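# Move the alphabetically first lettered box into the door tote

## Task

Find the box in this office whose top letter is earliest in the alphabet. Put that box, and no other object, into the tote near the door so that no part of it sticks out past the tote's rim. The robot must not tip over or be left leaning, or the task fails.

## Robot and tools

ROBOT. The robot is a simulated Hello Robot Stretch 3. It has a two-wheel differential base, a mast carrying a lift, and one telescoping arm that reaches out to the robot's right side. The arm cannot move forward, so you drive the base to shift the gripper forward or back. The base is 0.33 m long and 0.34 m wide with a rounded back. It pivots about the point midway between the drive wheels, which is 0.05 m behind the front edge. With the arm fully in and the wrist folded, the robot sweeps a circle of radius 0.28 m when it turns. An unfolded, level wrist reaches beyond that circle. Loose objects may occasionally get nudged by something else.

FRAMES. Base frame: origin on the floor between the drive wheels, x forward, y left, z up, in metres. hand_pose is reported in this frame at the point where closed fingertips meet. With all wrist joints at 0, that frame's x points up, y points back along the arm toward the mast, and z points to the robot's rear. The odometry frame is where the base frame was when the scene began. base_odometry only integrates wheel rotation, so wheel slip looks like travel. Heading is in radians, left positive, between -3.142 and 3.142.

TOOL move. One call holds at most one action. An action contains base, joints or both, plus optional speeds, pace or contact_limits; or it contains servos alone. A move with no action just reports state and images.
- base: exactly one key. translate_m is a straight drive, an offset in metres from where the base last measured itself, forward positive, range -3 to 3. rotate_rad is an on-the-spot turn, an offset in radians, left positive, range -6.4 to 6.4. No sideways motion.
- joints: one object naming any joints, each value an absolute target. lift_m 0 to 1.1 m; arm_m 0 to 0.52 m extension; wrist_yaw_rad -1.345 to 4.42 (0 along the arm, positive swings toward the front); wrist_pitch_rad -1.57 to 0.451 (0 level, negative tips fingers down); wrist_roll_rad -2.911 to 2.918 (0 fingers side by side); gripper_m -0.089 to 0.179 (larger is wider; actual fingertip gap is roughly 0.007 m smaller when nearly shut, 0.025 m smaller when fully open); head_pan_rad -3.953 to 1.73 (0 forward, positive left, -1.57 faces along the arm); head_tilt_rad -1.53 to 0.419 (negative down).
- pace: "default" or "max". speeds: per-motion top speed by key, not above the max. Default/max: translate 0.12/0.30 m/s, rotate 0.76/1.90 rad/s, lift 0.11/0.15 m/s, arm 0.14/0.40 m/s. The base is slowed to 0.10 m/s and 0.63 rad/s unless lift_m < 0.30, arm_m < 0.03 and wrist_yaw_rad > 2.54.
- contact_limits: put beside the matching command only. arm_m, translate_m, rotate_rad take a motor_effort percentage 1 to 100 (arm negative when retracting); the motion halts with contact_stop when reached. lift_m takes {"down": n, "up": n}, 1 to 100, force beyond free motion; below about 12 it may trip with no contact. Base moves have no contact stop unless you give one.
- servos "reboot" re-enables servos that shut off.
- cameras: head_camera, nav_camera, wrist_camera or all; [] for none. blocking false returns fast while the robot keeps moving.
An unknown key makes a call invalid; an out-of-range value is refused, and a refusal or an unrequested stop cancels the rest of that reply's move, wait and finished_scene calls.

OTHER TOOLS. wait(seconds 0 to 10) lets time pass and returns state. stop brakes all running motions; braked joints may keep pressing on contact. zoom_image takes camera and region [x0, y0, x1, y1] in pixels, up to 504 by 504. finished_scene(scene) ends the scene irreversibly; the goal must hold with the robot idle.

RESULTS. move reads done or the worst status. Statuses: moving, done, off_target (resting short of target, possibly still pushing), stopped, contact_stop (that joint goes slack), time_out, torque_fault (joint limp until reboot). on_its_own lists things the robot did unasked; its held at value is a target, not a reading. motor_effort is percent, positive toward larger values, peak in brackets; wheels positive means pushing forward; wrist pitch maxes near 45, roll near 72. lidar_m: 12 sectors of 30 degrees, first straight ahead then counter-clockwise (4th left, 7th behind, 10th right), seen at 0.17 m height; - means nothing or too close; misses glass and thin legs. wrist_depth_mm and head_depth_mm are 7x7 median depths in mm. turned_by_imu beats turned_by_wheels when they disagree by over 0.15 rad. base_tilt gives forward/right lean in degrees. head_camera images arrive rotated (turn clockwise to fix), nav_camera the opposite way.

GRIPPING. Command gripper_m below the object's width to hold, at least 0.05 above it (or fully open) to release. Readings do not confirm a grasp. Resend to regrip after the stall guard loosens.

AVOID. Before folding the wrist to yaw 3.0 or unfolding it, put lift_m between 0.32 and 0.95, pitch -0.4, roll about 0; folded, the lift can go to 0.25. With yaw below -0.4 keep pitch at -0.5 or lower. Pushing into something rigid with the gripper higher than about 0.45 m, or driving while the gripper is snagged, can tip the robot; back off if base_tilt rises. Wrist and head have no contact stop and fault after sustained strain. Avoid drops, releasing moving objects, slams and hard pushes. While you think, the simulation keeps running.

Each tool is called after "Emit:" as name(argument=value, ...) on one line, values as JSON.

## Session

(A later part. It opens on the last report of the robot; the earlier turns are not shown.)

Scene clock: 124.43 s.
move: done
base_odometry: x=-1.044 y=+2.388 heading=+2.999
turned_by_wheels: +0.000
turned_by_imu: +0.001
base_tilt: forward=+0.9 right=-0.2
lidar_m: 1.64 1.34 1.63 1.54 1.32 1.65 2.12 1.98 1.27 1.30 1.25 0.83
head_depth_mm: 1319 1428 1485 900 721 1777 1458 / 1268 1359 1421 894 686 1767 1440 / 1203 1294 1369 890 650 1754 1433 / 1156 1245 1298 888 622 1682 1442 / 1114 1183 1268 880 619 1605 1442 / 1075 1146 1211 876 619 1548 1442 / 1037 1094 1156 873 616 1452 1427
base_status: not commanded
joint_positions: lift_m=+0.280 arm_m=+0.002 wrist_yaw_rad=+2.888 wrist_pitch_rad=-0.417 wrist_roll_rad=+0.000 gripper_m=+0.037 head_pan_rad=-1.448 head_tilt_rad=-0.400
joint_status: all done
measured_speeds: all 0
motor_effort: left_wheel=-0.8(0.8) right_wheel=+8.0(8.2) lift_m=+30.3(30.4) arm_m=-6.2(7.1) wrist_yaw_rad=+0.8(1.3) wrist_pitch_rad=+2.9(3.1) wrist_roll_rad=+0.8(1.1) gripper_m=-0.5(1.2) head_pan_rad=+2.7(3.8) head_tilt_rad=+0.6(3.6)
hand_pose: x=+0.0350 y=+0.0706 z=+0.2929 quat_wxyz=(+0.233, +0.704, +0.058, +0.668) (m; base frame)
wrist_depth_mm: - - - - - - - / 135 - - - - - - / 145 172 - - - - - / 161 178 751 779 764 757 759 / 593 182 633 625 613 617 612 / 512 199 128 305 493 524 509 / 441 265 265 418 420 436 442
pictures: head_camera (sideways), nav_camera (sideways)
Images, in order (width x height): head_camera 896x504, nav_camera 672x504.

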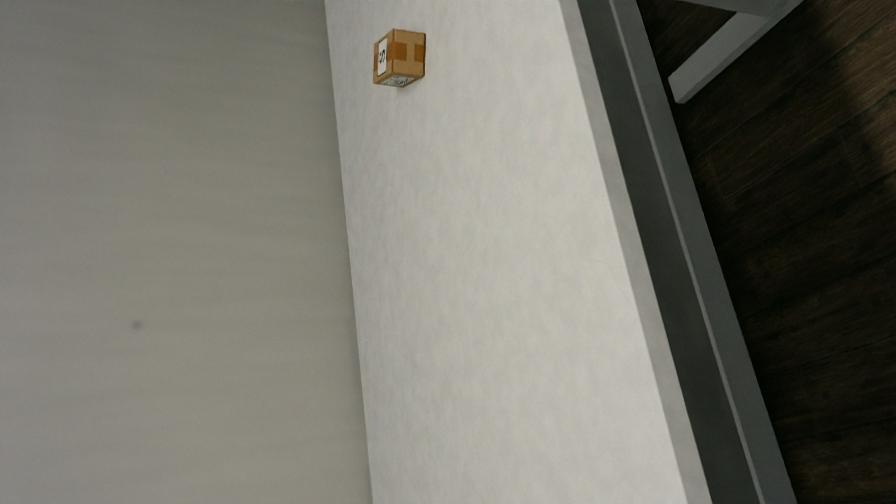

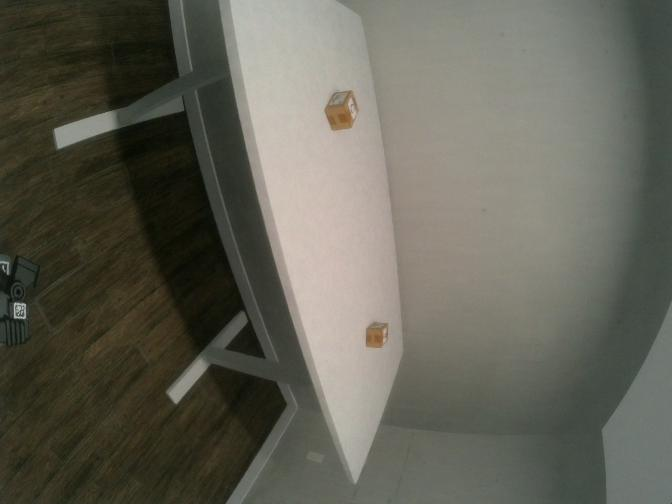

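Emit:
zoom_image(camera="head_camera", region=[360, 20, 430, 90])

Emit:
move(joints={"head_pan_rad": -1.02, "head_tilt_rad": -0.4}, cameras=["head_camera"])

Emit:
zoom_image(camera="head_camera", region=[380, 200, 480, 300])

Emit:
move(joints={"head_pan_rad": 0.85, "head_tilt_rad": -0.4}, cameras=["head_camera"])

Emit:
zoom_image(camera="head_camera", region=[310, 360, 370, 420])

Emit:
zoom_image(camera="head_camera", region=[365, 40, 435, 105])

Scaled by 7.200 from the camera's 896x504 image, which has a finer 1280x720 frame.

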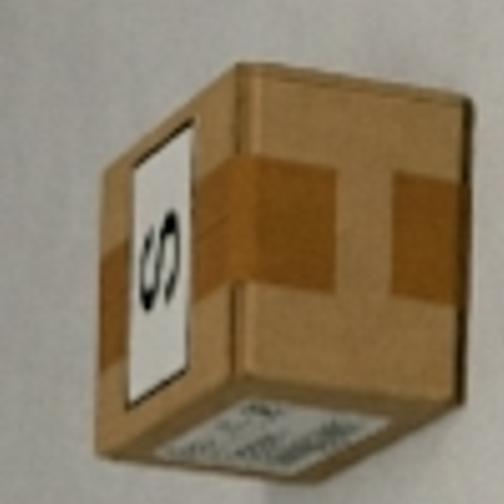

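Scene clock: 129.73 s.
move: done
base_odometry: x=-1.044 y=+2.388 heading=+2.999
turned_by_wheels: +0.000
turned_by_imu: +0.001
base_tilt: forward=+0.9 right=-0.1
lidar_m: 1.64 1.34 1.63 1.54 1.32 1.66 2.11 1.98 1.27 1.30 1.25 0.83
head_depth_mm: 1045 1129 1204 903 630 1541 1450 / 1052 1118 1193 891 627 1555 1448 / 1052 1128 1198 890 623 1548 1435 / 1055 1131 1203 789 623 1570 1445 / 1054 1129 1207 876 619 1572 1432 / 1056 1137 1206 878 617 1001 1130 / 1065 1135 1215 873 615 1577 1433
base_status: not commanded
joint_positions: lift_m=+0.280 arm_m=+0.002 wrist_yaw_rad=+2.888 wrist_pitch_rad=-0.417 wrist_roll_rad=+0.000 gripper_m=+0.037 head_pan_rad=-1.012 head_tilt_rad=-0.400
joint_status: all done
measured_speeds: all 0
motor_effort: left_wheel=-0.5(0.8) right_wheel=+8.5(8.5) lift_m=+30.1(30.6) arm_m=-1.9(3.3) wrist_yaw_rad=+0.7(1.2) wrist_pitch_rad=+2.8(3.1) wrist_roll_rad=+0.9(1.0) gripper_m=-0.5(0.8) head_pan_rad=+2.6(4.2) head_tilt_rad=+0.7(2.6)
hand_pose: x=+0.0350 y=+0.0706 z=+0.2929 quat_wxyz=(+0.233, +0.704, +0.058, +0.668) (m; base frame)
wrist_depth_mm: - - - - - - - / 135 - - - - - - / 144 172 - - - - - / 160 178 776 760 769 757 772 / 585 182 646 621 614 621 611 / 511 199 128 307 499 514 512 / 439 264 264 420 416 442 439
pictures: head_camera (sideways)
Images, in order (width x height): head_camera 896x504.

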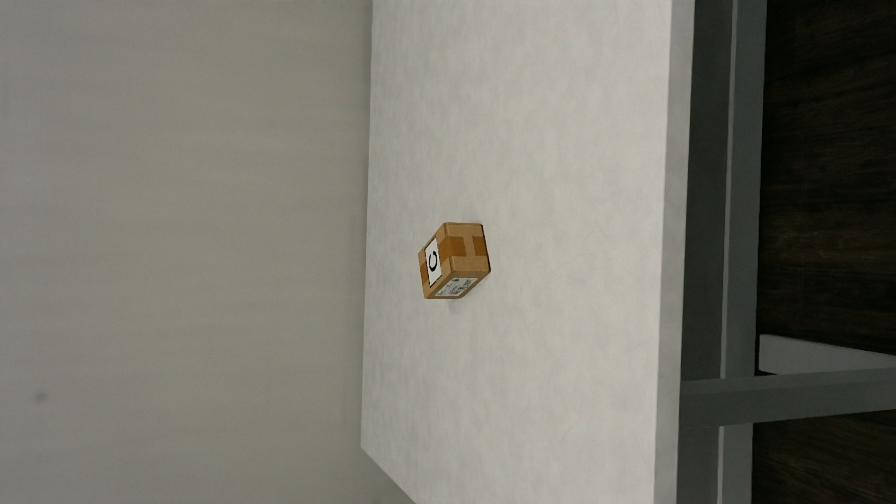

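Scaled by 5.040 from the camera's 896x504 image, which has a finer 1280x720 frame.

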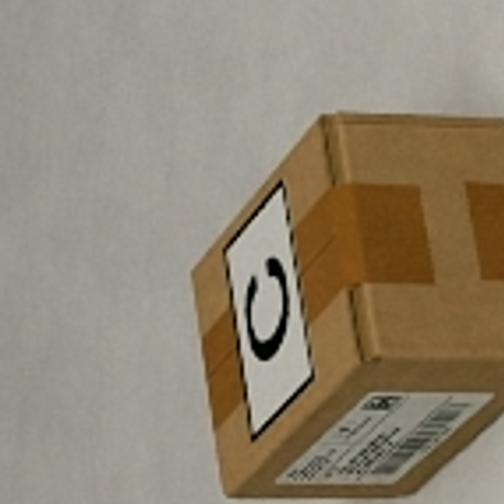

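Scene clock: 131.07 s.
move: done
base_odometry: x=-1.044 y=+2.388 heading=+2.999
turned_by_wheels: +0.000
turned_by_imu: +0.000
base_tilt: forward=+0.9 right=-0.1
lidar_m: 1.64 1.33 1.63 1.54 1.32 1.65 2.11 1.99 1.28 1.30 1.25 0.83
head_depth_mm: 1464 1561 1611 1085 1905 1789 1451 / 1525 1605 1669 1145 2005 1779 1429 / 1557 1663 1728 1233 2051 1780 1435 / 1617 1734 1732 1982 2100 1768 1433 / 1658 1798 1725 2067 2162 1778 1432 / 1730 1859 1706 2198 2249 1769 1427 / 1786 1929 1698 1717 2013 1757 1421
base_status: not commanded
joint_positions: lift_m=+0.280 arm_m=+0.002 wrist_yaw_rad=+2.888 wrist_pitch_rad=-0.417 wrist_roll_rad=+0.000 gripper_m=+0.037 head_pan_rad=+0.893 head_tilt_rad=-0.400
joint_status: all done
measured_speeds: all 0
motor_effort: left_wheel=-0.5(0.8) right_wheel=+8.2(8.3) lift_m=+30.0(30.6) arm_m=-0.5(2.3) wrist_yaw_rad=+0.7(1.1) wrist_pitch_rad=+2.9(3.3) wrist_roll_rad=+0.8(1.1) gripper_m=-0.1(1.0) head_pan_rad=-1.6(5.3) head_tilt_rad=+0.3(3.4)
hand_pose: x=+0.0350 y=+0.0706 z=+0.2929 quat_wxyz=(+0.233, +0.704, +0.058, +0.668) (m; base frame)
wrist_depth_mm: - - - - - - - / 135 - - - - - - / 145 170 - - - - - / 161 179 772 780 775 772 772 / 584 181 639 615 623 620 613 / 509 199 128 306 497 518 505 / 440 263 266 417 418 440 442
pictures: head_camera (sideways)
Images, in order (width x height): head_camera 896x504.

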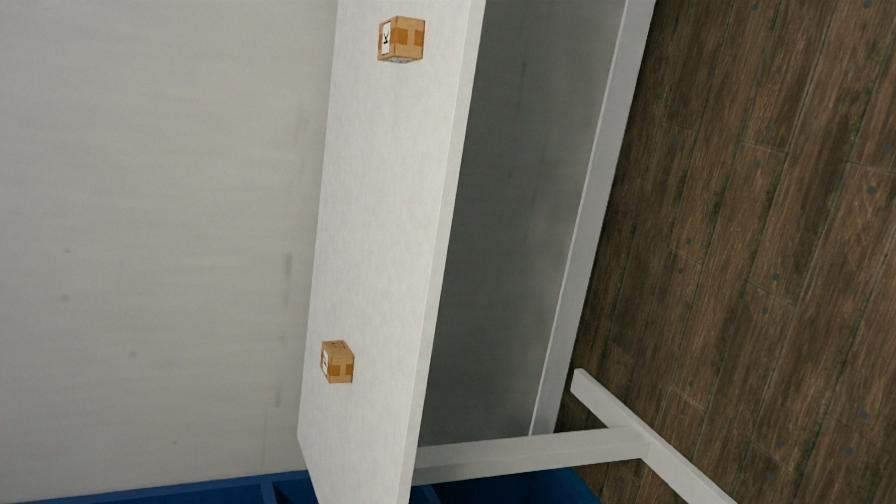

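Scaled by 8.400 from the camera's 896x504 image, which has a finer 1280x720 frame.

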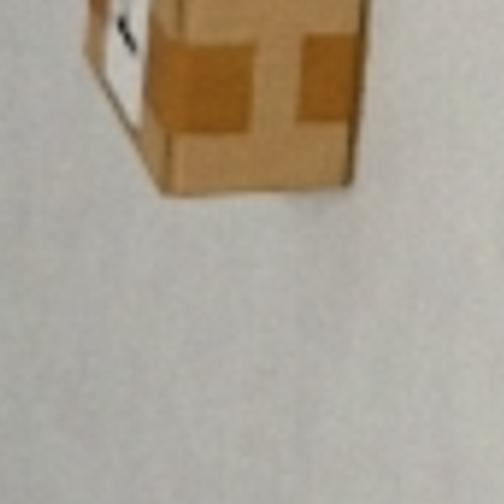

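Scaled by 7.200 from the camera's 896x504 image, which has a finer 1280x720 frame.

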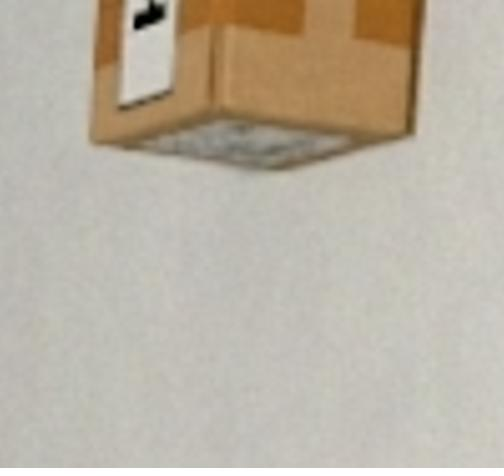

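Emit:
zoom_image(camera="head_camera", region=[310, 335, 360, 385])

Emit:
zoom_image(camera="head_camera", region=[370, 5, 435, 70])

Scaled by 10.080 from the camera's 896x504 image, which has a finer 1280x720 frame.

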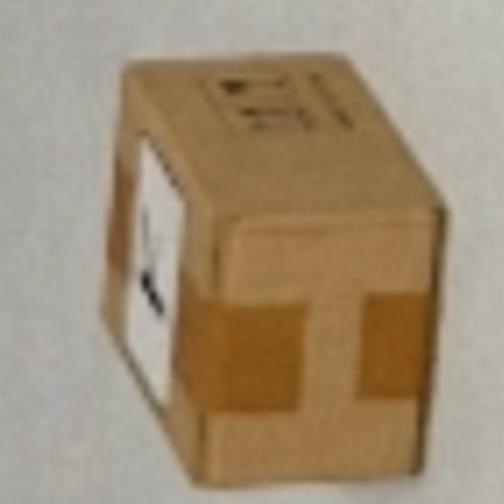

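Scaled by 7.754 from the camera's 896x504 image, which has a finer 1280x720 frame.

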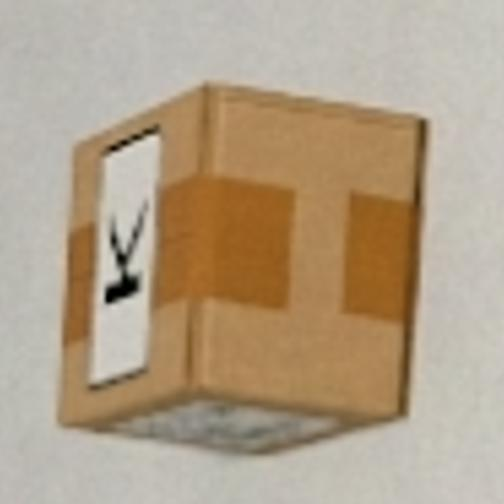

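Emit:
move(base={"translate_m": 0.143}, joints={"head_pan_rad": 0.56, "head_tilt_rad": -0.3}, pace="max", cameras=[])

Emit:
move(base={"rotate_rad": 0.596}, pace="max", cameras=["head_camera"])

Scene clock: 213.07 s.
move: done
base_odometry: x=-1.186 y=+2.408 heading=+2.999
turned_by_wheels: +0.000
turned_by_imu: +0.001
base_tilt: forward=+0.8 right=+0.0
lidar_m: 1.54 1.21 1.69 1.55 1.41 1.43 2.24 2.10 1.32 1.24 0.73 1.19
head_depth_mm: 1432 1501 1585 1681 1776 1870 1581 / 1424 1517 1593 1637 1795 1868 1588 / 1433 1509 1591 1335 1294 1793 1526 / 1442 1504 1588 1316 1796 1874 1572 / 1428 1507 1600 1300 1790 1875 1558 / 1435 1514 1593 1302 1782 1894 1555 / 1450 1524 1590 1286 1803 1908 1573
base_status: done
joint_positions: lift_m=+0.280 arm_m=+0.002 wrist_yaw_rad=+2.888 wrist_pitch_rad=-0.417 wrist_roll_rad=+0.000 gripper_m=+0.037 head_pan_rad=+0.552 head_tilt_rad=-0.300
joint_status: all done
measured_speeds: all 0
motor_effort: left_wheel=+5.9(9.9) right_wheel=+1.2(15.7) lift_m=+27.2(30.2) arm_m=+8.1(8.1) wrist_yaw_rad=+0.5(1.4) wrist_pitch_rad=+3.0(3.2) wrist_roll_rad=+0.8(1.0) gripper_m=-0.5(1.2) head_pan_rad=+0.9(4.9) head_tilt_rad=+2.6(6.5)
hand_pose: x=+0.0350 y=+0.0706 z=+0.2929 quat_wxyz=(+0.233, +0.704, +0.058, +0.668) (m; base frame)
wrist_depth_mm: - - - - - - - / 135 - - - - - - / 144 172 - - - - - / 160 178 773 757 775 778 765 / 598 181 628 611 622 622 614 / 514 199 127 306 500 513 511 / 438 264 267 417 415 442 446
pictures: none
No camera images: "cameras" was empty.

Scene clock: 214.47 s.
move: done
base_odometry: x=-1.186 y=+2.408 heading=-2.688
turned_by_wheels: +0.596
turned_by_imu: +0.593
base_tilt: forward=+1.0 right=-0.1
lidar_m: 1.21 1.59 1.55 1.41 1.79 2.19 2.10 1.32 1.22 0.73 1.21 1.63
head_depth_mm: 1466 1527 1592 1345 1007 1819 1574 / 1557 1621 1692 1347 1863 1911 1575 / 1655 1730 1814 1325 2001 1989 1579 / 1745 1854 1941 1325 2167 1987 1574 / 1851 1955 2064 1433 2246 1848 1562 / 1926 2025 2135 1545 2389 1964 1553 / 2023 2104 2161 1992 2294 1918 1562
base_status: done
joint_positions: lift_m=+0.280 arm_m=+0.002 wrist_yaw_rad=+2.888 wrist_pitch_rad=-0.417 wrist_roll_rad=+0.000 gripper_m=+0.037 head_pan_rad=+0.556 head_tilt_rad=-0.300
joint_status: not commanded
measured_speeds: all 0
motor_effort: left_wheel=-8.9(16.9) right_wheel=+9.3(16.2) lift_m=+24.3(26.9) arm_m=+7.0(8.7) wrist_yaw_rad=+0.2(1.3) wrist_pitch_rad=+3.1(3.2) wrist_roll_rad=+0.7(1.2) gripper_m=+0.1(1.1) head_pan_rad=+3.2(4.1) head_tilt_rad=+2.6(4.4)
hand_pose: x=+0.0350 y=+0.0706 z=+0.2929 quat_wxyz=(+0.233, +0.704, +0.058, +0.668) (m; base frame)
wrist_depth_mm: - - - - - - - / 135 - - - - - - / 145 172 - - - - - / 160 178 775 757 782 758 783 / 599 182 637 613 617 616 629 / 511 199 128 304 496 515 515 / 440 265 266 416 414 442 444
pictures: head_camera (sideways)
Images, in order (width x height): head_camera 896x504.

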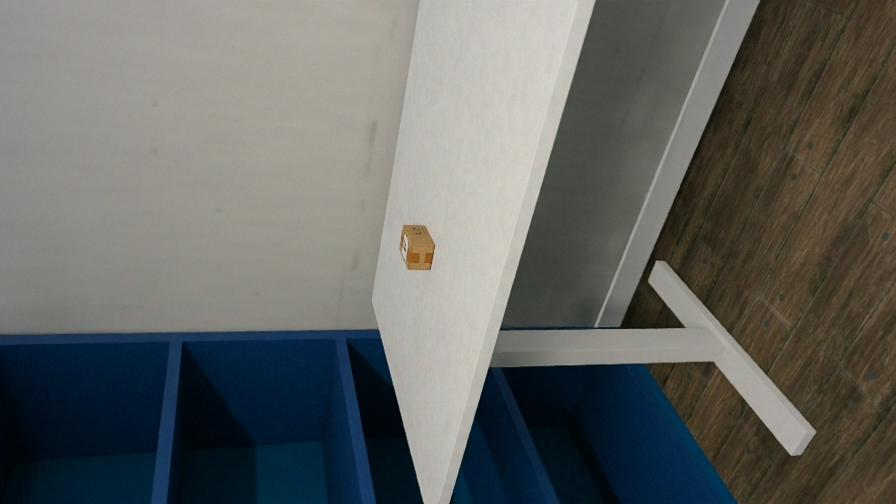

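Emit:
zoom_image(camera="head_camera", region=[390, 217, 445, 277])

Emit:
move(base={"translate_m": -0.109}, joints={"head_pan_rad": -1.65, "head_tilt_rad": -0.55, "lift_m": 0.62, "wrist_pitch_rad": -0.4, "gripper_m": 0.17}, pace="max", cameras=["head_camera"])

Scaled by 8.400 from the camera's 896x504 image, which has a finer 1280x720 frame.

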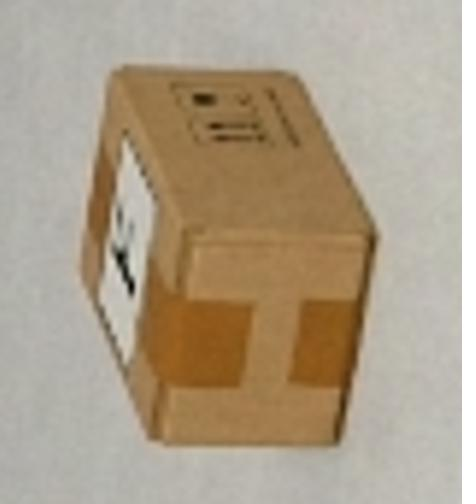

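Scene clock: 220.10 s.
move: done
base_odometry: x=-1.088 y=+2.456 heading=-2.689
turned_by_wheels: +0.000
turned_by_imu: +0.001
base_tilt: forward=+1.0 right=+0.0
lidar_m: 1.32 1.67 1.61 1.40 1.73 2.08 1.99 1.23 1.22 0.80 0.75 1.64
head_depth_mm: 1000 1095 931 657 507 1541 1298 / 996 1086 929 656 505 1537 1300 / 996 1084 925 653 504 1545 1294 / 988 1078 923 654 505 1531 1293 / 993 1075 920 650 502 1532 1294 / 983 1070 919 646 500 1125 1218 / 977 1071 913 646 500 1488 1290
base_status: done
joint_positions: lift_m=+0.620 arm_m=+0.002 wrist_yaw_rad=+2.888 wrist_pitch_rad=-0.417 wrist_roll_rad=+0.000 gripper_m=+0.170 head_pan_rad=-1.658 head_tilt_rad=-0.550
joint_status: all done
measured_speeds: all 0
motor_effort: left_wheel=-9.3(15.0) right_wheel=+6.4(7.2) lift_m=+29.1(32.4) arm_m=-5.0(5.0) wrist_yaw_rad=+0.3(1.4) wrist_pitch_rad=+2.9(5.9) wrist_roll_rad=+0.8(1.1) gripper_m=+0.4(94.1) head_pan_rad=+3.8(5.1) head_tilt_rad=-1.9(5.2)
hand_pose: x=+0.0350 y=+0.0706 z=+0.6329 quat_wxyz=(+0.233, +0.704, +0.058, +0.668) (m; base frame)
wrist_depth_mm: - - - - - - - / 136 - - - - - - / 145 172 - - - - - / 161 177 - - - - - / - 178 - - - - - / 912 125 914 928 894 135 853 / 112 218 768 787 789 750 108
pictures: head_camera (sideways)
Images, in order (width x height): head_camera 896x504.

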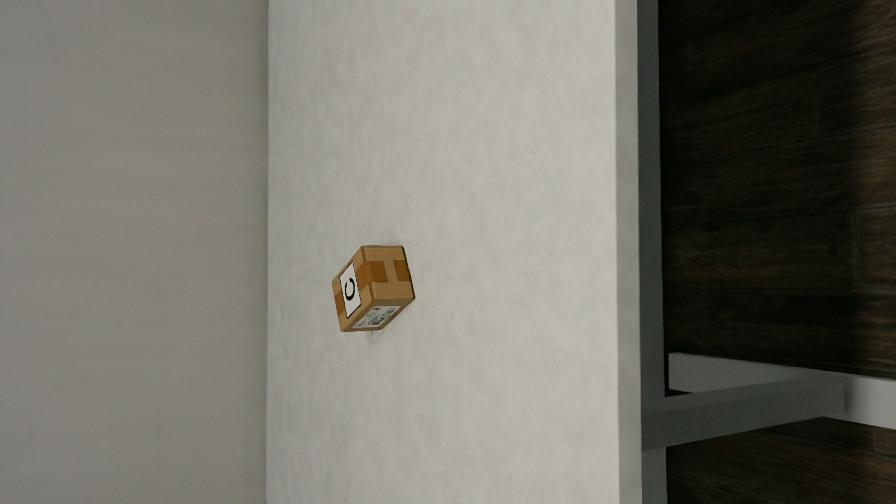

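Emit:
move(joints={"lift_m": 0.94, "wrist_yaw_rad": 1.2, "head_pan_rad": -1.57}, pace="max", cameras=[])

Emit:
move(joints={"lift_m": 1.1, "wrist_yaw_rad": 0.3, "wrist_pitch_rad": -0.9, "arm_m": 0.4}, pace="max", cameras=["head_camera", "wrist_camera"])

Scene clock: 230.43 s.
move: done
base_odometry: x=-1.088 y=+2.456 heading=-2.689
turned_by_wheels: +0.000
turned_by_imu: +0.001
base_tilt: forward=+0.9 right=-0.1
lidar_m: 1.32 1.67 1.60 1.40 1.73 2.08 1.99 1.23 1.22 0.81 0.75 1.64
head_depth_mm: 971 1064 929 657 507 - - / 981 1064 929 653 504 1597 - / 978 1072 927 652 504 1587 - / 986 1076 922 650 503 1541 1354 / 992 1087 920 649 502 1497 - / 998 1088 916 646 502 1045 - / 1001 1104 909 645 517 1523 -
base_status: not commanded
joint_positions: lift_m=+0.940 arm_m=+0.002 wrist_yaw_rad=+1.203 wrist_pitch_rad=-0.417 wrist_roll_rad=+0.000 gripper_m=+0.170 head_pan_rad=-1.568 head_tilt_rad=-0.550
joint_status: all done
measured_speeds: all 0
motor_effort: left_wheel=-9.2(9.4) right_wheel=+6.1(6.6) lift_m=+29.7(33.0) arm_m=-17.0(17.1) wrist_yaw_rad=-2.0(7.2) wrist_pitch_rad=+3.1(3.3) wrist_roll_rad=+0.8(1.1) gripper_m=+0.8(1.7) head_pan_rad=+0.0(3.9) head_tilt_rad=-2.5(4.5)
hand_pose: x=+0.1881 y=-0.2275 z=+0.9529 quat_wxyz=(+0.654, +0.512, -0.487, +0.271) (m; base frame)
wrist_depth_mm: - - - - - - - / - - - - - - - / - - - - 355 317 319 / - - - - - 253 236 / - - - - - 227 197 / - 125 - - - 136 115 / 112 - - - - - 106
pictures: none
No camera images: "cameras" was empty.

Scene clock: 232.83 s.
move: done
base_odometry: x=-1.088 y=+2.456 heading=-2.688
turned_by_wheels: +0.000
turned_by_imu: +0.003
base_tilt: forward=+1.1 right=-0.3
lidar_m: 1.32 1.67 1.60 1.40 1.91 2.07 1.99 1.23 1.22 0.80 0.75 1.64
head_depth_mm: 411 1058 921 653 504 1491 1301 / 407 1066 869 650 502 1534 1305 / 427 467 820 649 500 1544 1303 / 985 1067 757 647 501 1519 1308 / 990 1090 909 645 500 1480 1268 / 1003 1090 908 644 515 1421 1265 / 1003 1099 909 640 513 1507 1294
base_status: not commanded
joint_positions: lift_m=+1.098 arm_m=+0.400 wrist_yaw_rad=+0.299 wrist_pitch_rad=-0.910 wrist_roll_rad=+0.004 gripper_m=+0.170 head_pan_rad=-1.568 head_tilt_rad=-0.554
joint_status: all done
joint sent to its limit — lift_m, upper limit.
measured_speeds: translate_m=+0.000 rotate_rad=+0.001 lift_m=+0.000 arm_m=+0.000 wrist_yaw_rad=+0.000 wrist_pitch_rad=+0.000 wrist_roll_rad=+0.000 head_pan_rad=+0.000 head_tilt_rad=+0.000
motor_effort: left_wheel=+1.0(9.4) right_wheel=+1.1(12.5) lift_m=+28.6(42.9) arm_m=+2.6(49.4) wrist_yaw_rad=+2.1(39.9) wrist_pitch_rad=+1.4(47.5) wrist_roll_rad=-0.5(36.0) gripper_m=+0.7(15.1) head_pan_rad=-2.1(2.1) head_tilt_rad=+0.7(3.9)
hand_pose: x=+0.0191 y=-0.6772 z=+1.0192 quat_wxyz=(+0.673, +0.402, -0.583, -0.214) (m; base frame)
wrist_depth_mm: - 369 365 366 362 364 361 / 330 330 329 324 322 322 321 / 293 294 295 294 291 291 291 / 268 268 269 209 264 266 263 / 247 251 245 196 240 241 244 / 227 125 226 183 223 140 217 / 111 205 210 211 209 206 108
pictures: head_camera (sideways), wrist_camera
Images, in order (width x height): head_camera 896x504, wrist_camera 644x364.

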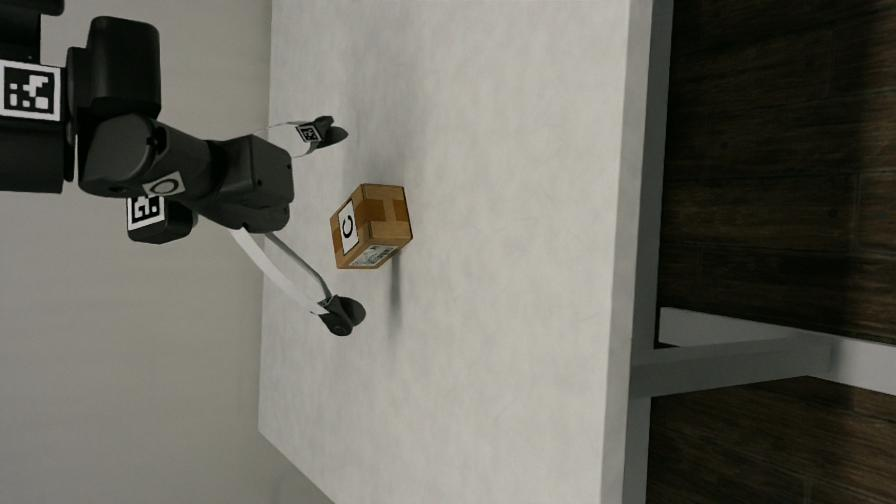

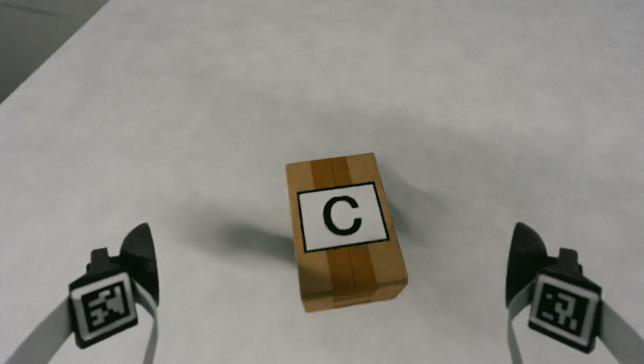

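Emit:
move(joints={"arm_m": 0.432, "lift_m": 1.045}, contact_limits={"lift_m": {"down": 15}}, pace="max", cameras=["wrist_camera"])

Scene clock: 253.73 s.
move: done
base_odometry: x=-1.088 y=+2.456 heading=-2.688
turned_by_wheels: +0.000
turned_by_imu: +0.001
base_tilt: forward=+1.0 right=-0.2
lidar_m: 1.32 1.67 1.60 1.41 1.92 2.07 1.99 1.23 1.22 0.80 0.75 1.64
head_depth_mm: 940 1036 928 656 506 1502 1293 / 470 468 928 655 507 1490 1294 / 960 479 553 652 504 1534 1294 / 984 1059 744 650 503 1539 1293 / 998 1081 918 650 502 1494 1268 / 998 1094 916 647 501 1418 1276 / 1002 1104 916 644 516 1523 1297
base_status: not commanded
joint_positions: lift_m=+1.045 arm_m=+0.432 wrist_yaw_rad=+0.299 wrist_pitch_rad=-0.910 wrist_roll_rad=+0.004 gripper_m=+0.170 head_pan_rad=-1.570 head_tilt_rad=-0.550
joint_status: all done
measured_speeds: all 0
motor_effort: left_wheel=+0.8(1.1) right_wheel=+0.3(0.8) lift_m=+20.8(23.1) arm_m=+16.6(25.9) wrist_yaw_rad=+1.9(2.1) wrist_pitch_rad=+1.9(2.0) wrist_roll_rad=-0.3(0.7) gripper_m=+0.8(1.1) head_pan_rad=-3.5(4.5) head_tilt_rad=+1.0(3.6)
contact_limits: lift_m down 15 (down: maximum 72; up: maximum 65)
hand_pose: x=+0.0191 y=-0.7091 z=+0.9666 quat_wxyz=(+0.673, +0.402, -0.583, -0.214) (m; base frame)
wrist_depth_mm: 286 282 285 281 281 280 276 / 253 252 251 250 250 249 247 / 227 228 228 227 225 224 223 / 208 206 203 148 201 204 205 / 190 189 186 136 182 188 187 / 172 124 173 126 169 139 167 / 112 158 160 119 157 160 108
pictures: wrist_camera
Images, in order (width x height): wrist_camera 644x364.

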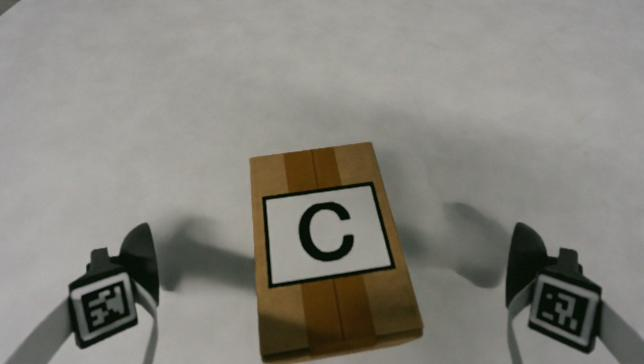

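Emit:
move(joints={"gripper_m": 0.02}, cameras=[])

Emit:
move(joints={"lift_m": 1.1}, pace="max", cameras=["wrist_camera"])

Emit:
move(joints={"arm_m": 0.02}, pace="max", cameras=[])

Emit:
move(joints={"lift_m": 0.94, "wrist_yaw_rad": 1.57, "wrist_pitch_rad": -0.4, "arm_m": 0.0}, pace="max", cameras=[])

Emit:
move(joints={"lift_m": 0.5, "wrist_yaw_rad": 2.65}, pace="max", cameras=[])

Emit:
move(base={"rotate_rad": 2.514}, joints={"lift_m": 0.28, "head_pan_rad": 0.0, "head_tilt_rad": -0.4}, pace="max", cameras=["nav_camera", "wrist_camera"])

Scene clock: 273.37 s.
move: done
base_odometry: x=-1.088 y=+2.456 heading=-2.688
turned_by_wheels: +0.000
turned_by_imu: +0.001
base_tilt: forward=+1.0 right=-0.2
lidar_m: 1.32 1.68 1.61 1.40 1.91 2.07 1.99 1.22 1.22 0.80 0.75 1.64
head_depth_mm: 943 1040 933 655 505 1505 1304 / 470 469 925 656 504 1510 1298 / 964 480 552 653 502 1530 1296 / 989 1064 746 652 502 1532 1299 / 991 1078 922 651 503 1487 1269 / 998 1099 916 647 502 1414 1263 / 999 1097 917 646 518 1529 1297
base_status: not commanded
joint_positions: lift_m=+1.045 arm_m=+0.432 wrist_yaw_rad=+0.299 wrist_pitch_rad=-0.909 wrist_roll_rad=+0.004 gripper_m=+0.021 head_pan_rad=-1.570 head_tilt_rad=-0.550
joint_status: all done
measured_speeds: all 0
motor_effort: left_wheel=+0.8(1.2) right_wheel=+0.2(0.8) lift_m=+20.6(21.1) arm_m=-18.4(23.6) wrist_yaw_rad=+1.5(2.2) wrist_pitch_rad=+1.4(2.0) wrist_roll_rad=-0.6(0.8) gripper_m=-24.6(99.1) head_pan_rad=-2.7(4.4) head_tilt_rad=+1.9(2.7)
contact_limits: lift_m down 15 (down: maximum 72; up: maximum 65)
hand_pose: x=+0.0192 y=-0.7093 z=+0.9668 quat_wxyz=(+0.674, +0.401, -0.583, -0.213) (m; base frame)
wrist_depth_mm: 286 285 285 283 282 281 280 / 253 254 251 251 250 250 248 / 228 228 228 226 225 225 224 / 208 208 204 149 202 206 204 / 190 190 154 136 146 189 188 / 176 175 125 126 126 173 171 / 163 114 123 119 157 159 161
pictures: none
No camera images: "cameras" was empty.

Scene clock: 274.50 s.
move: done
base_odometry: x=-1.088 y=+2.456 heading=-2.688
turned_by_wheels: +0.000
turned_by_imu: +0.000
base_tilt: forward=+1.0 right=+0.0
lidar_m: 1.32 1.68 1.60 1.40 1.91 2.08 1.99 1.23 1.22 0.80 0.75 1.64
head_depth_mm: 442 1061 937 658 506 1481 1293 / 434 1065 927 656 505 1494 1300 / 451 497 785 651 502 1543 1308 / 989 1071 696 649 502 1531 1289 / 990 1087 919 649 502 1488 1259 / 998 1095 915 648 500 1417 1271 / 1003 1098 914 645 518 1530 1284
base_status: not commanded
joint_positions: lift_m=+1.098 arm_m=+0.432 wrist_yaw_rad=+0.299 wrist_pitch_rad=-0.913 wrist_roll_rad=+0.004 gripper_m=+0.024 head_pan_rad=-1.570 head_tilt_rad=-0.550
joint_status: all done
joint sent to its limit — lift_m, upper limit.
measured_speeds: all 0
motor_effort: left_wheel=+0.8(1.1) right_wheel=+0.0(0.8) lift_m=+31.2(33.9) arm_m=-13.2(18.4) wrist_yaw_rad=+1.7(2.0) wrist_pitch_rad=+2.3(2.4) wrist_roll_rad=-0.6(0.6) gripper_m=-12.3(25.9) head_pan_rad=-2.9(3.5) head_tilt_rad=+2.6(2.6)
hand_pose: x=+0.0189 y=-0.7085 z=+1.0188 quat_wxyz=(+0.673, +0.402, -0.582, -0.215) (m; base frame)
wrist_depth_mm: - 363 359 358 357 358 359 / 328 324 320 321 322 319 319 / 293 293 291 290 291 290 286 / 268 265 259 149 265 264 264 / 245 246 153 136 149 240 241 / 225 224 125 127 126 223 223 / 209 104 204 119 203 205 206
pictures: wrist_camera
Images, in order (width x height): wrist_camera 644x364.

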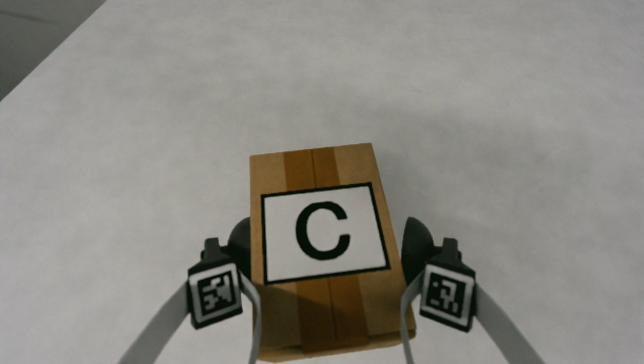

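Scene clock: 276.80 s.
move: done
base_odometry: x=-1.088 y=+2.456 heading=-2.688
turned_by_wheels: +0.000
turned_by_imu: +0.000
base_tilt: forward=+1.0 right=+0.0
lidar_m: 1.32 1.67 1.60 1.40 1.91 2.08 2.00 1.23 1.22 0.80 0.75 1.64
head_depth_mm: - - - - - - 1300 / - - - - - - 1295 / 980 1104 - - - - 1300 / 990 1083 1045 599 - 319 1299 / 998 1086 976 623 487 1128 1263 / 1000 1091 916 648 501 1415 1267 / 1007 1100 913 645 516 1519 1285
base_status: not commanded
joint_positions: lift_m=+1.098 arm_m=+0.020 wrist_yaw_rad=+0.299 wrist_pitch_rad=-0.915 wrist_roll_rad=+0.004 gripper_m=+0.024 head_pan_rad=-1.570 head_tilt_rad=-0.550
joint_status: all done
measured_speeds: all 0
motor_effort: left_wheel=+1.0(1.2) right_wheel=+0.2(0.7) lift_m=+30.5(31.2) arm_m=-20.9(25.3) wrist_yaw_rad=+2.1(2.2) wrist_pitch_rad=+2.3(2.7) wrist_roll_rad=-0.4(0.7) gripper_m=-12.5(13.8) head_pan_rad=-3.1(4.2) head_tilt_rad=+0.4(2.7)
hand_pose: x=+0.0188 y=-0.2962 z=+1.0185 quat_wxyz=(+0.673, +0.403, -0.582, -0.215) (m; base frame)
wrist_depth_mm: - 365 363 360 361 360 361 / 327 331 325 323 322 322 320 / - 306 294 292 289 290 289 / - - - 149 265 263 264 / - - 149 137 151 265 246 / - - 125 126 126 - - / - 114 123 119 - - -
pictures: none
No camera images: "cameras" was empty.

Scene clock: 278.63 s.
move: done
base_odometry: x=-1.088 y=+2.456 heading=-2.688
turned_by_wheels: +0.000
turned_by_imu: +0.000
base_tilt: forward=+0.9 right=+0.0
lidar_m: 1.32 1.67 1.60 1.40 1.92 2.07 1.99 1.23 1.22 0.80 0.75 1.64
head_depth_mm: 970 1063 932 656 507 - - / 974 1066 930 653 506 1614 - / 985 1070 927 651 504 - - / 990 1077 927 650 504 1529 1301 / 999 1090 923 650 501 1494 1289 / 997 1097 917 648 502 1412 1322 / 1009 1104 914 648 516 1525 -
base_status: not commanded
joint_positions: lift_m=+0.940 arm_m=+0.002 wrist_yaw_rad=+1.567 wrist_pitch_rad=-0.428 wrist_roll_rad=+0.004 gripper_m=+0.024 head_pan_rad=-1.570 head_tilt_rad=-0.550
joint_status: all done
joint sent to its limit — arm_m, lower limit.
measured_speeds: all 0
motor_effort: left_wheel=+1.0(1.2) right_wheel=+0.3(0.6) lift_m=+21.3(28.0) arm_m=-11.2(24.9) wrist_yaw_rad=+3.5(8.0) wrist_pitch_rad=+5.0(7.1) wrist_roll_rad=-0.5(0.7) gripper_m=-12.1(13.1) head_pan_rad=-1.1(4.1) head_tilt_rad=+0.3(2.4)
hand_pose: x=+0.2017 y=-0.1478 z=+0.9504 quat_wxyz=(+0.595, +0.595, -0.384, +0.380) (m; base frame)
wrist_depth_mm: - - - - - - - / - - - - - - - / - - - - - - - / - - - 150 - - - / - - 148 137 151 - - / - - 125 126 127 - - / - 114 123 119 - - -
pictures: none
No camera images: "cameras" was empty.

Scene clock: 282.37 s.
move: done
base_odometry: x=-1.088 y=+2.456 heading=-2.688
turned_by_wheels: +0.000
turned_by_imu: +0.001
base_tilt: forward=+1.0 right=-0.2
lidar_m: 1.32 1.67 1.60 1.40 1.91 2.08 1.99 1.23 1.22 0.80 0.75 1.64
head_depth_mm: 971 1063 928 656 508 1499 1299 / 974 1065 927 653 506 1494 1294 / 988 1071 930 652 504 1530 1299 / 987 1080 921 650 504 1549 1299 / 991 1087 922 649 502 1491 1264 / 1000 1094 917 645 501 1408 1267 / 1003 1099 916 645 517 1536 1283
base_status: not commanded
joint_positions: lift_m=+0.500 arm_m=+0.002 wrist_yaw_rad=+2.647 wrist_pitch_rad=-0.426 wrist_roll_rad=+0.004 gripper_m=+0.024 head_pan_rad=-1.570 head_tilt_rad=-0.550
joint_status: all done
measured_speeds: all 0
motor_effort: left_wheel=+1.1(1.2) right_wheel=+0.4(0.9) lift_m=+22.1(23.2) arm_m=+21.3(21.3) wrist_yaw_rad=+3.6(9.4) wrist_pitch_rad=+4.5(5.0) wrist_roll_rad=-0.6(0.8) gripper_m=-12.7(13.8) head_pan_rad=-1.9(4.0) head_tilt_rad=+1.2(2.4)
hand_pose: x=+0.0848 y=+0.0498 z=+0.5109 quat_wxyz=(+0.315, +0.708, -0.025, +0.632) (m; base frame)
wrist_depth_mm: - - - - - - - / - - - - - - - / - - - - - - - / - - - 150 - - - / 915 935 147 137 150 908 908 / 215 766 125 127 126 777 763 / 190 113 123 119 630 651 670
pictures: none
No camera images: "cameras" was empty.

Scene clock: 285.90 s.
move: done
base_odometry: x=-1.088 y=+2.456 heading=-0.175
turned_by_wheels: +2.514
turned_by_imu: +2.503
base_tilt: forward=+1.0 right=-0.1
lidar_m: 2.17 1.99 1.23 1.24 1.17 0.75 1.47 1.32 1.78 1.61 1.40 1.72
head_depth_mm: 2535 2805 2949 2945 1941 1793 1435 / 2365 2547 2765 2991 2286 1760 1431 / 2226 2363 2559 2747 2313 1766 1434 / 2081 2213 2382 2613 2296 1752 1441 / 1937 2084 2211 2440 2296 1769 1440 / 1856 1963 2089 2257 2270 1759 1435 / 1735 1864 1962 2091 2160 1746 1431
base_status: done
joint_positions: lift_m=+0.280 arm_m=+0.002 wrist_yaw_rad=+2.647 wrist_pitch_rad=-0.426 wrist_roll_rad=+0.004 gripper_m=+0.024 head_pan_rad=+0.004 head_tilt_rad=-0.399
joint_status: all done
measured_speeds: all 0
motor_effort: left_wheel=-9.2(16.5) right_wheel=+10.1(17.3) lift_m=+21.9(22.8) arm_m=-1.8(24.2) wrist_yaw_rad=+2.9(3.9) wrist_pitch_rad=+4.3(5.0) wrist_roll_rad=-0.3(0.7) gripper_m=-11.7(13.9) head_pan_rad=-3.9(4.3) head_tilt_rad=+2.1(6.0)
hand_pose: x=+0.0848 y=+0.0498 z=+0.2908 quat_wxyz=(+0.315, +0.708, -0.025, +0.632) (m; base frame)
wrist_depth_mm: - - - - - - - / - - - - - - - / - - - - - - - / 753 759 725 150 757 755 748 / 596 610 148 137 150 607 606 / 213 511 125 126 126 502 510 / 190 114 124 119 407 425 435
pictures: nav_camera (sideways), wrist_camera
Images, in order (width x height): nav_camera 672x504, wrist_camera 644x364.

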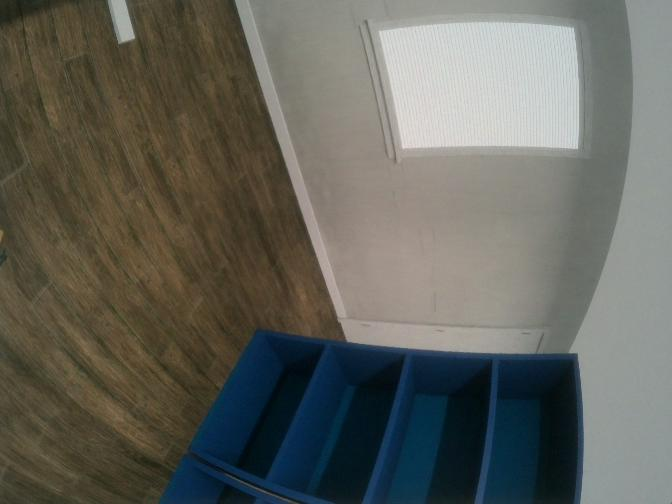

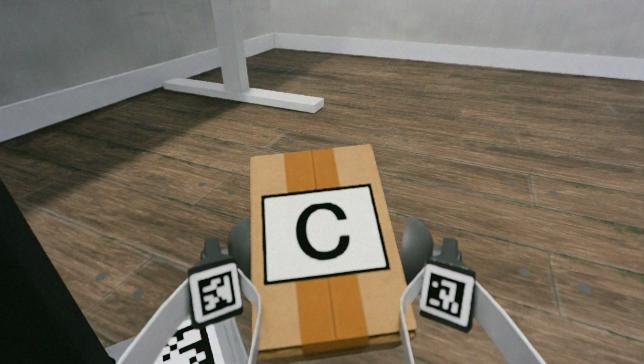

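Emit:
move(base={"translate_m": 1.93}, pace="max", cameras=[])

Emit:
move(base={"rotate_rad": -0.943}, pace="max", cameras=[])

Emit:
move(base={"translate_m": 1.45}, pace="max", joints={"head_pan_rad": -1.57, "head_tilt_rad": -0.9}, cameras=[])

Emit:
move(base={"rotate_rad": 1.571}, pace="max", cameras=["head_camera"])

Scene clock: 301.47 s.
move: done
base_odometry: x=+0.813 y=+2.121 heading=-0.175
turned_by_wheels: +0.000
turned_by_imu: -0.001
base_tilt: forward=+1.0 right=+0.0
lidar_m: 0.53 0.49 0.49 0.61 1.24 1.96 2.56 2.30 0.52 0.60 2.40 0.82
head_depth_mm: 590 641 704 782 874 997 1154 / 546 591 642 708 787 885 1005 / 508 548 594 648 712 791 887 / 478 512 552 598 650 719 799 / 450 479 514 554 601 654 719 / 425 452 480 515 554 603 659 / 402 426 452 484 517 558 607
base_status: done
joint_positions: lift_m=+0.280 arm_m=+0.002 wrist_yaw_rad=+2.647 wrist_pitch_rad=-0.426 wrist_roll_rad=+0.004 gripper_m=+0.024 head_pan_rad=+0.000 head_tilt_rad=-0.399
joint_status: not commanded
measured_speeds: all 0
motor_effort: left_wheel=+6.4(12.3) right_wheel=+2.1(20.9) lift_m=+21.8(22.3) arm_m=-21.0(23.6) wrist_yaw_rad=+3.2(3.8) wrist_pitch_rad=+4.5(5.0) wrist_roll_rad=-0.4(0.8) gripper_m=-12.9(14.3) head_pan_rad=-3.2(4.3) head_tilt_rad=+1.0(3.3)
hand_pose: x=+0.0847 y=+0.0499 z=+0.2908 quat_wxyz=(+0.314, +0.708, -0.024, +0.632) (m; base frame)
wrist_depth_mm: - - 534 482 442 398 368 / - - - 534 480 423 391 / 941 - - 544 503 462 413 / 752 759 689 150 532 495 440 / 606 608 148 137 146 - 463 / 214 511 125 127 126 489 496 / 190 113 123 119 414 432 434
pictures: none
No camera images: "cameras" was empty.

Scene clock: 303.17 s.
move: done
base_odometry: x=+0.813 y=+2.121 heading=-1.117
turned_by_wheels: -0.943
turned_by_imu: -0.938
base_tilt: forward=+0.9 right=-0.2
lidar_m: 2.05 0.72 0.51 0.49 0.50 0.67 1.73 1.96 3.10 1.36 0.52 0.65
head_depth_mm: 2056 2168 2364 2543 2344 1780 1455 / 2067 2178 2340 2542 2297 1770 1442 / 2063 2203 2361 2561 2205 1752 1437 / 2074 2191 2366 2568 2167 1758 1433 / 2059 2213 2387 2551 2275 1761 1437 / 2003 1916 1976 2049 2063 1762 1437 / 1347 1369 1406 1424 1419 1476 1388
base_status: done
joint_positions: lift_m=+0.280 arm_m=+0.002 wrist_yaw_rad=+2.647 wrist_pitch_rad=-0.426 wrist_roll_rad=+0.004 gripper_m=+0.024 head_pan_rad=+0.000 head_tilt_rad=-0.399
joint_status: not commanded
measured_speeds: all 0
motor_effort: left_wheel=+10.3(18.7) right_wheel=-8.7(14.7) lift_m=+21.9(22.2) arm_m=-22.9(23.5) wrist_yaw_rad=+3.0(3.4) wrist_pitch_rad=+4.8(5.0) wrist_roll_rad=-0.3(0.7) gripper_m=-12.5(13.3) head_pan_rad=-3.0(4.4) head_tilt_rad=+1.0(1.5)
hand_pose: x=+0.0847 y=+0.0499 z=+0.2908 quat_wxyz=(+0.314, +0.708, -0.024, +0.632) (m; base frame)
wrist_depth_mm: 395 433 488 543 - - 977 / 417 464 528 - - - - / 438 494 544 - - 934 - / 474 524 151 151 721 748 750 / 484 - 143 137 150 605 614 / 207 506 125 127 126 496 506 / 189 114 124 119 411 424 434
pictures: none
No camera images: "cameras" was empty.

Scene clock: 309.40 s.
move: done
base_odometry: x=+1.449 y=+0.817 heading=-1.117
turned_by_wheels: +0.000
turned_by_imu: -0.002
base_tilt: forward=+1.0 right=-0.2
lidar_m: 0.97 0.76 0.54 0.52 0.53 0.73 1.86 0.88 1.06 2.64 1.42 1.01
head_depth_mm: 2658 2231 1864 1618 1408 1260 1135 / 2745 2264 1896 1628 1417 1266 1131 / 2835 2251 1887 1617 1402 1261 692 / 2795 2271 1883 1615 1418 1259 757 / 2701 2272 1898 1619 1418 1260 1139 / 2759 2288 1886 1618 1415 1262 1135 / 2645 2279 1904 1597 1428 1260 1129
base_status: done
joint_positions: lift_m=+0.280 arm_m=+0.002 wrist_yaw_rad=+2.647 wrist_pitch_rad=-0.426 wrist_roll_rad=+0.004 gripper_m=+0.024 head_pan_rad=-1.570 head_tilt_rad=-0.901
joint_status: all done
measured_speeds: all 0
motor_effort: left_wheel=+9.2(21.0) right_wheel=-3.2(9.6) lift_m=+22.1(22.1) arm_m=-17.5(23.2) wrist_yaw_rad=+2.9(3.6) wrist_pitch_rad=+4.5(5.1) wrist_roll_rad=-0.5(0.8) gripper_m=-12.5(13.6) head_pan_rad=+3.4(4.3) head_tilt_rad=-0.1(6.0)
hand_pose: x=+0.0847 y=+0.0499 z=+0.2908 quat_wxyz=(+0.314, +0.708, -0.024, +0.632) (m; base frame)
wrist_depth_mm: - - - - 681 - - / - - - - 744 - - / - - - - 803 911 - / - - - 151 743 756 706 / - 593 148 137 150 631 599 / 213 510 125 126 126 120 397 / 190 114 123 119 413 119 419
pictures: none
No camera images: "cameras" was empty.

Scene clock: 311.50 s.
move: done
base_odometry: x=+1.449 y=+0.817 heading=+0.454
turned_by_wheels: +1.571
turned_by_imu: +1.565
base_tilt: forward=+0.8 right=-0.1
lidar_m: 0.51 0.53 0.72 1.76 0.92 1.04 2.55 1.44 1.01 0.96 0.76 0.54
head_depth_mm: 877 1010 1209 1497 1413 1250 1126 / 876 1010 1207 1499 1423 1252 1132 / 881 1023 1214 1508 1427 1237 693 / 881 1024 1214 1505 1407 1235 756 / 880 1021 1219 1510 1420 1235 1138 / 883 1024 1227 1496 1414 1258 1137 / 888 1029 1228 1471 1394 1265 1135
base_status: done
joint_positions: lift_m=+0.280 arm_m=+0.002 wrist_yaw_rad=+2.647 wrist_pitch_rad=-0.426 wrist_roll_rad=+0.004 gripper_m=+0.024 head_pan_rad=-1.570 head_tilt_rad=-0.900
joint_status: not commanded
measured_speeds: all 0
motor_effort: left_wheel=-9.0(16.4) right_wheel=+8.8(17.0) lift_m=+22.2(22.4) arm_m=-23.2(23.5) wrist_yaw_rad=+3.1(3.4) wrist_pitch_rad=+4.7(5.0) wrist_roll_rad=-0.6(0.8) gripper_m=-12.9(13.5) head_pan_rad=+2.2(4.1) head_tilt_rad=+0.7(1.6)
hand_pose: x=+0.0847 y=+0.0499 z=+0.2908 quat_wxyz=(+0.314, +0.708, -0.024, +0.632) (m; base frame)
wrist_depth_mm: - - - - - 478 355 / - - - - - 481 - / - - - - - 510 - / 751 774 726 150 695 547 - / 610 596 148 137 149 561 - / 211 509 125 126 126 494 454 / 189 114 123 119 417 423 431
pictures: head_camera (sideways)
Images, in order (width x height): head_camera 896x504.

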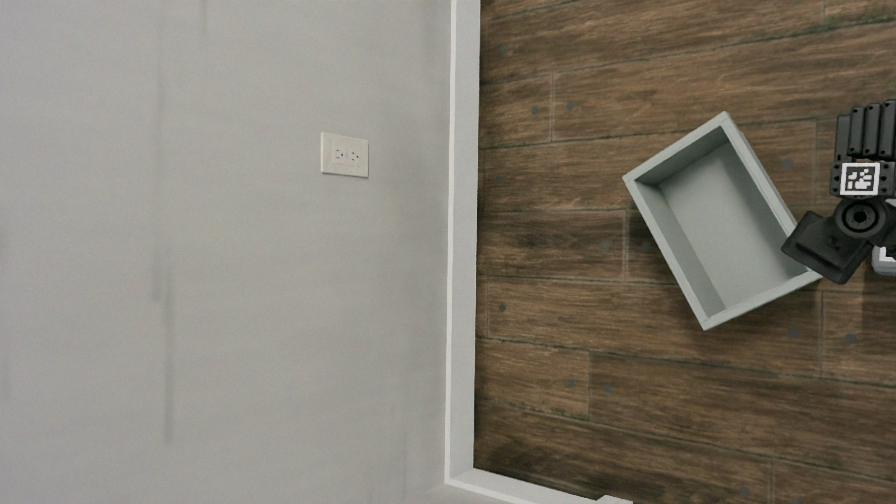

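Emit:
move(base={"translate_m": -0.038}, joints={"lift_m": 0.40}, pace="max", cameras=[])

Emit:
move(joints={"wrist_yaw_rad": 0.48, "arm_m": 0.175}, pace="max", cameras=[])

Emit:
move(joints={"wrist_pitch_rad": -0.9, "lift_m": 0.21}, pace="max", cameras=["head_camera", "wrist_camera"])

Scene clock: 323.47 s.
move: done
base_odometry: x=+1.415 y=+0.801 heading=+0.453
turned_by_wheels: +0.000
turned_by_imu: +0.001
base_tilt: forward=+1.1 right=-0.2
lidar_m: 0.55 0.57 0.77 1.89 0.93 1.03 2.54 1.45 1.02 0.97 0.80 0.58
head_depth_mm: 876 1018 1212 1500 1419 1263 1129 / 877 1023 1214 1496 1412 1247 581 / 879 1015 1207 1509 1413 1242 597 / 883 1020 1223 1509 1409 1241 647 / 888 1027 1217 1516 1421 1238 1122 / 887 1028 1230 1505 1423 1262 1133 / 890 1035 1232 1515 1416 1269 1131
base_status: done
joint_positions: lift_m=+0.400 arm_m=+0.002 wrist_yaw_rad=+2.647 wrist_pitch_rad=-0.426 wrist_roll_rad=+0.004 gripper_m=+0.024 head_pan_rad=-1.570 head_tilt_rad=-0.900
joint_status: all done
measured_speeds: all 0
motor_effort: left_wheel=-9.8(15.2) right_wheel=+1.6(7.0) lift_m=+29.5(33.0) arm_m=-20.4(21.3) wrist_yaw_rad=+3.0(3.4) wrist_pitch_rad=+4.5(5.0) wrist_roll_rad=-0.4(0.7) gripper_m=-13.0(13.3) head_pan_rad=+2.4(3.4) head_tilt_rad=+0.7(1.2)
hand_pose: x=+0.0847 y=+0.0499 z=+0.4109 quat_wxyz=(+0.314, +0.708, -0.024, +0.632) (m; base frame)
wrist_depth_mm: - - - - - 521 432 / - - - - - 500 - / - - - - - 509 - / - - 953 151 - 578 - / 780 777 148 138 145 611 - / 211 654 125 126 126 567 - / 190 532 123 119 532 537 494
pictures: none
No camera images: "cameras" was empty.

Scene clock: 325.07 s.
move: done
base_odometry: x=+1.415 y=+0.801 heading=+0.453
turned_by_wheels: +0.000
turned_by_imu: +0.000
base_tilt: forward=+0.9 right=-0.2
lidar_m: 0.55 0.57 0.77 1.88 0.92 1.03 2.53 1.44 1.02 0.97 0.80 0.58
head_depth_mm: 879 1016 1214 1497 1403 1263 1132 / 876 1016 1212 1493 1413 673 585 / 876 1023 1210 1502 1406 750 1142 / 882 1026 1218 1509 952 1214 1123 / 885 1022 1221 1509 1395 1236 1117 / 886 1027 1233 1518 1425 1258 1142 / 891 1033 1229 1508 1417 1261 1133
base_status: not commanded
joint_positions: lift_m=+0.400 arm_m=+0.175 wrist_yaw_rad=+0.483 wrist_pitch_rad=-0.426 wrist_roll_rad=+0.003 gripper_m=+0.024 head_pan_rad=-1.570 head_tilt_rad=-0.900
joint_status: all done
measured_speeds: all 0
motor_effort: left_wheel=-9.9(10.0) right_wheel=+1.7(2.4) lift_m=+25.5(29.4) arm_m=+23.1(27.0) wrist_yaw_rad=-2.0(9.6) wrist_pitch_rad=+4.4(4.9) wrist_roll_rad=-0.1(0.6) gripper_m=-11.8(13.3) head_pan_rad=+2.3(3.1) head_tilt_rad=+0.7(1.2)
hand_pose: x=+0.0823 y=-0.5179 z=+0.4109 quat_wxyz=(+0.706, +0.311, -0.636, +0.020) (m; base frame)
wrist_depth_mm: 462 535 - - - - 395 / 472 548 - - - - 434 / 496 - - - - - 457 / 505 - 151 150 - - - / 494 - 143 137 145 - - / 535 621 125 126 126 120 - / 505 527 123 119 535 549 545
pictures: none
No camera images: "cameras" was empty.

Scene clock: 327.13 s.
move: done
base_odometry: x=+1.415 y=+0.801 heading=+0.453
turned_by_wheels: +0.000
turned_by_imu: +0.000
base_tilt: forward=+1.0 right=-0.3
lidar_m: 0.55 0.57 0.77 1.88 0.92 1.03 2.54 1.44 1.02 0.42 0.80 0.58
head_depth_mm: 880 1013 1213 1488 1414 1258 1126 / 880 1020 1215 1507 1425 1248 1120 / 881 1021 1219 1513 1415 879 1124 / 879 1024 1218 1503 1422 1149 1119 / 884 1024 1224 1511 1415 1238 1119 / 888 1027 1230 1497 1421 1263 1132 / 893 1031 1233 1511 1428 1266 1140
base_status: not commanded
joint_positions: lift_m=+0.210 arm_m=+0.175 wrist_yaw_rad=+0.483 wrist_pitch_rad=-0.913 wrist_roll_rad=+0.003 gripper_m=+0.024 head_pan_rad=-1.570 head_tilt_rad=-0.900
joint_status: all done
measured_speeds: all 0
motor_effort: left_wheel=-9.6(10.0) right_wheel=+2.0(2.4) lift_m=+21.4(23.7) arm_m=+18.1(23.0) wrist_yaw_rad=-1.7(2.6) wrist_pitch_rad=+2.2(5.7) wrist_roll_rad=-0.1(0.4) gripper_m=-12.7(13.5) head_pan_rad=+2.3(3.6) head_tilt_rad=-1.0(1.2)
hand_pose: x=+0.0423 y=-0.4418 z=+0.1312 quat_wxyz=(+0.690, +0.454, -0.542, -0.152) (m; base frame)
wrist_depth_mm: 458 460 461 456 455 453 447 / 413 410 408 410 408 407 409 / 373 370 370 364 368 368 366 / 338 344 332 144 339 204 332 / 188 207 155 134 149 235 305 / - - 125 126 126 - 282 / - 104 - 120 121 - -
pictures: head_camera (sideways), wrist_camera
Images, in order (width x height): head_camera 896x504, wrist_camera 644x364.

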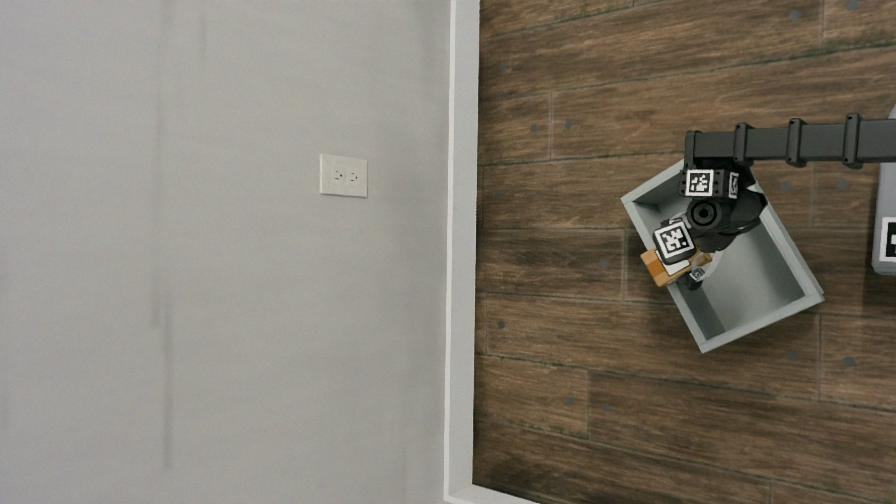

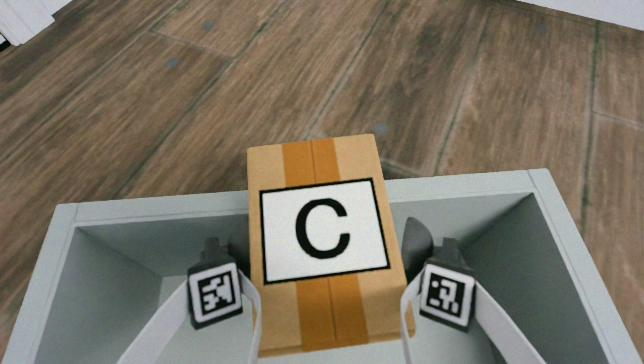

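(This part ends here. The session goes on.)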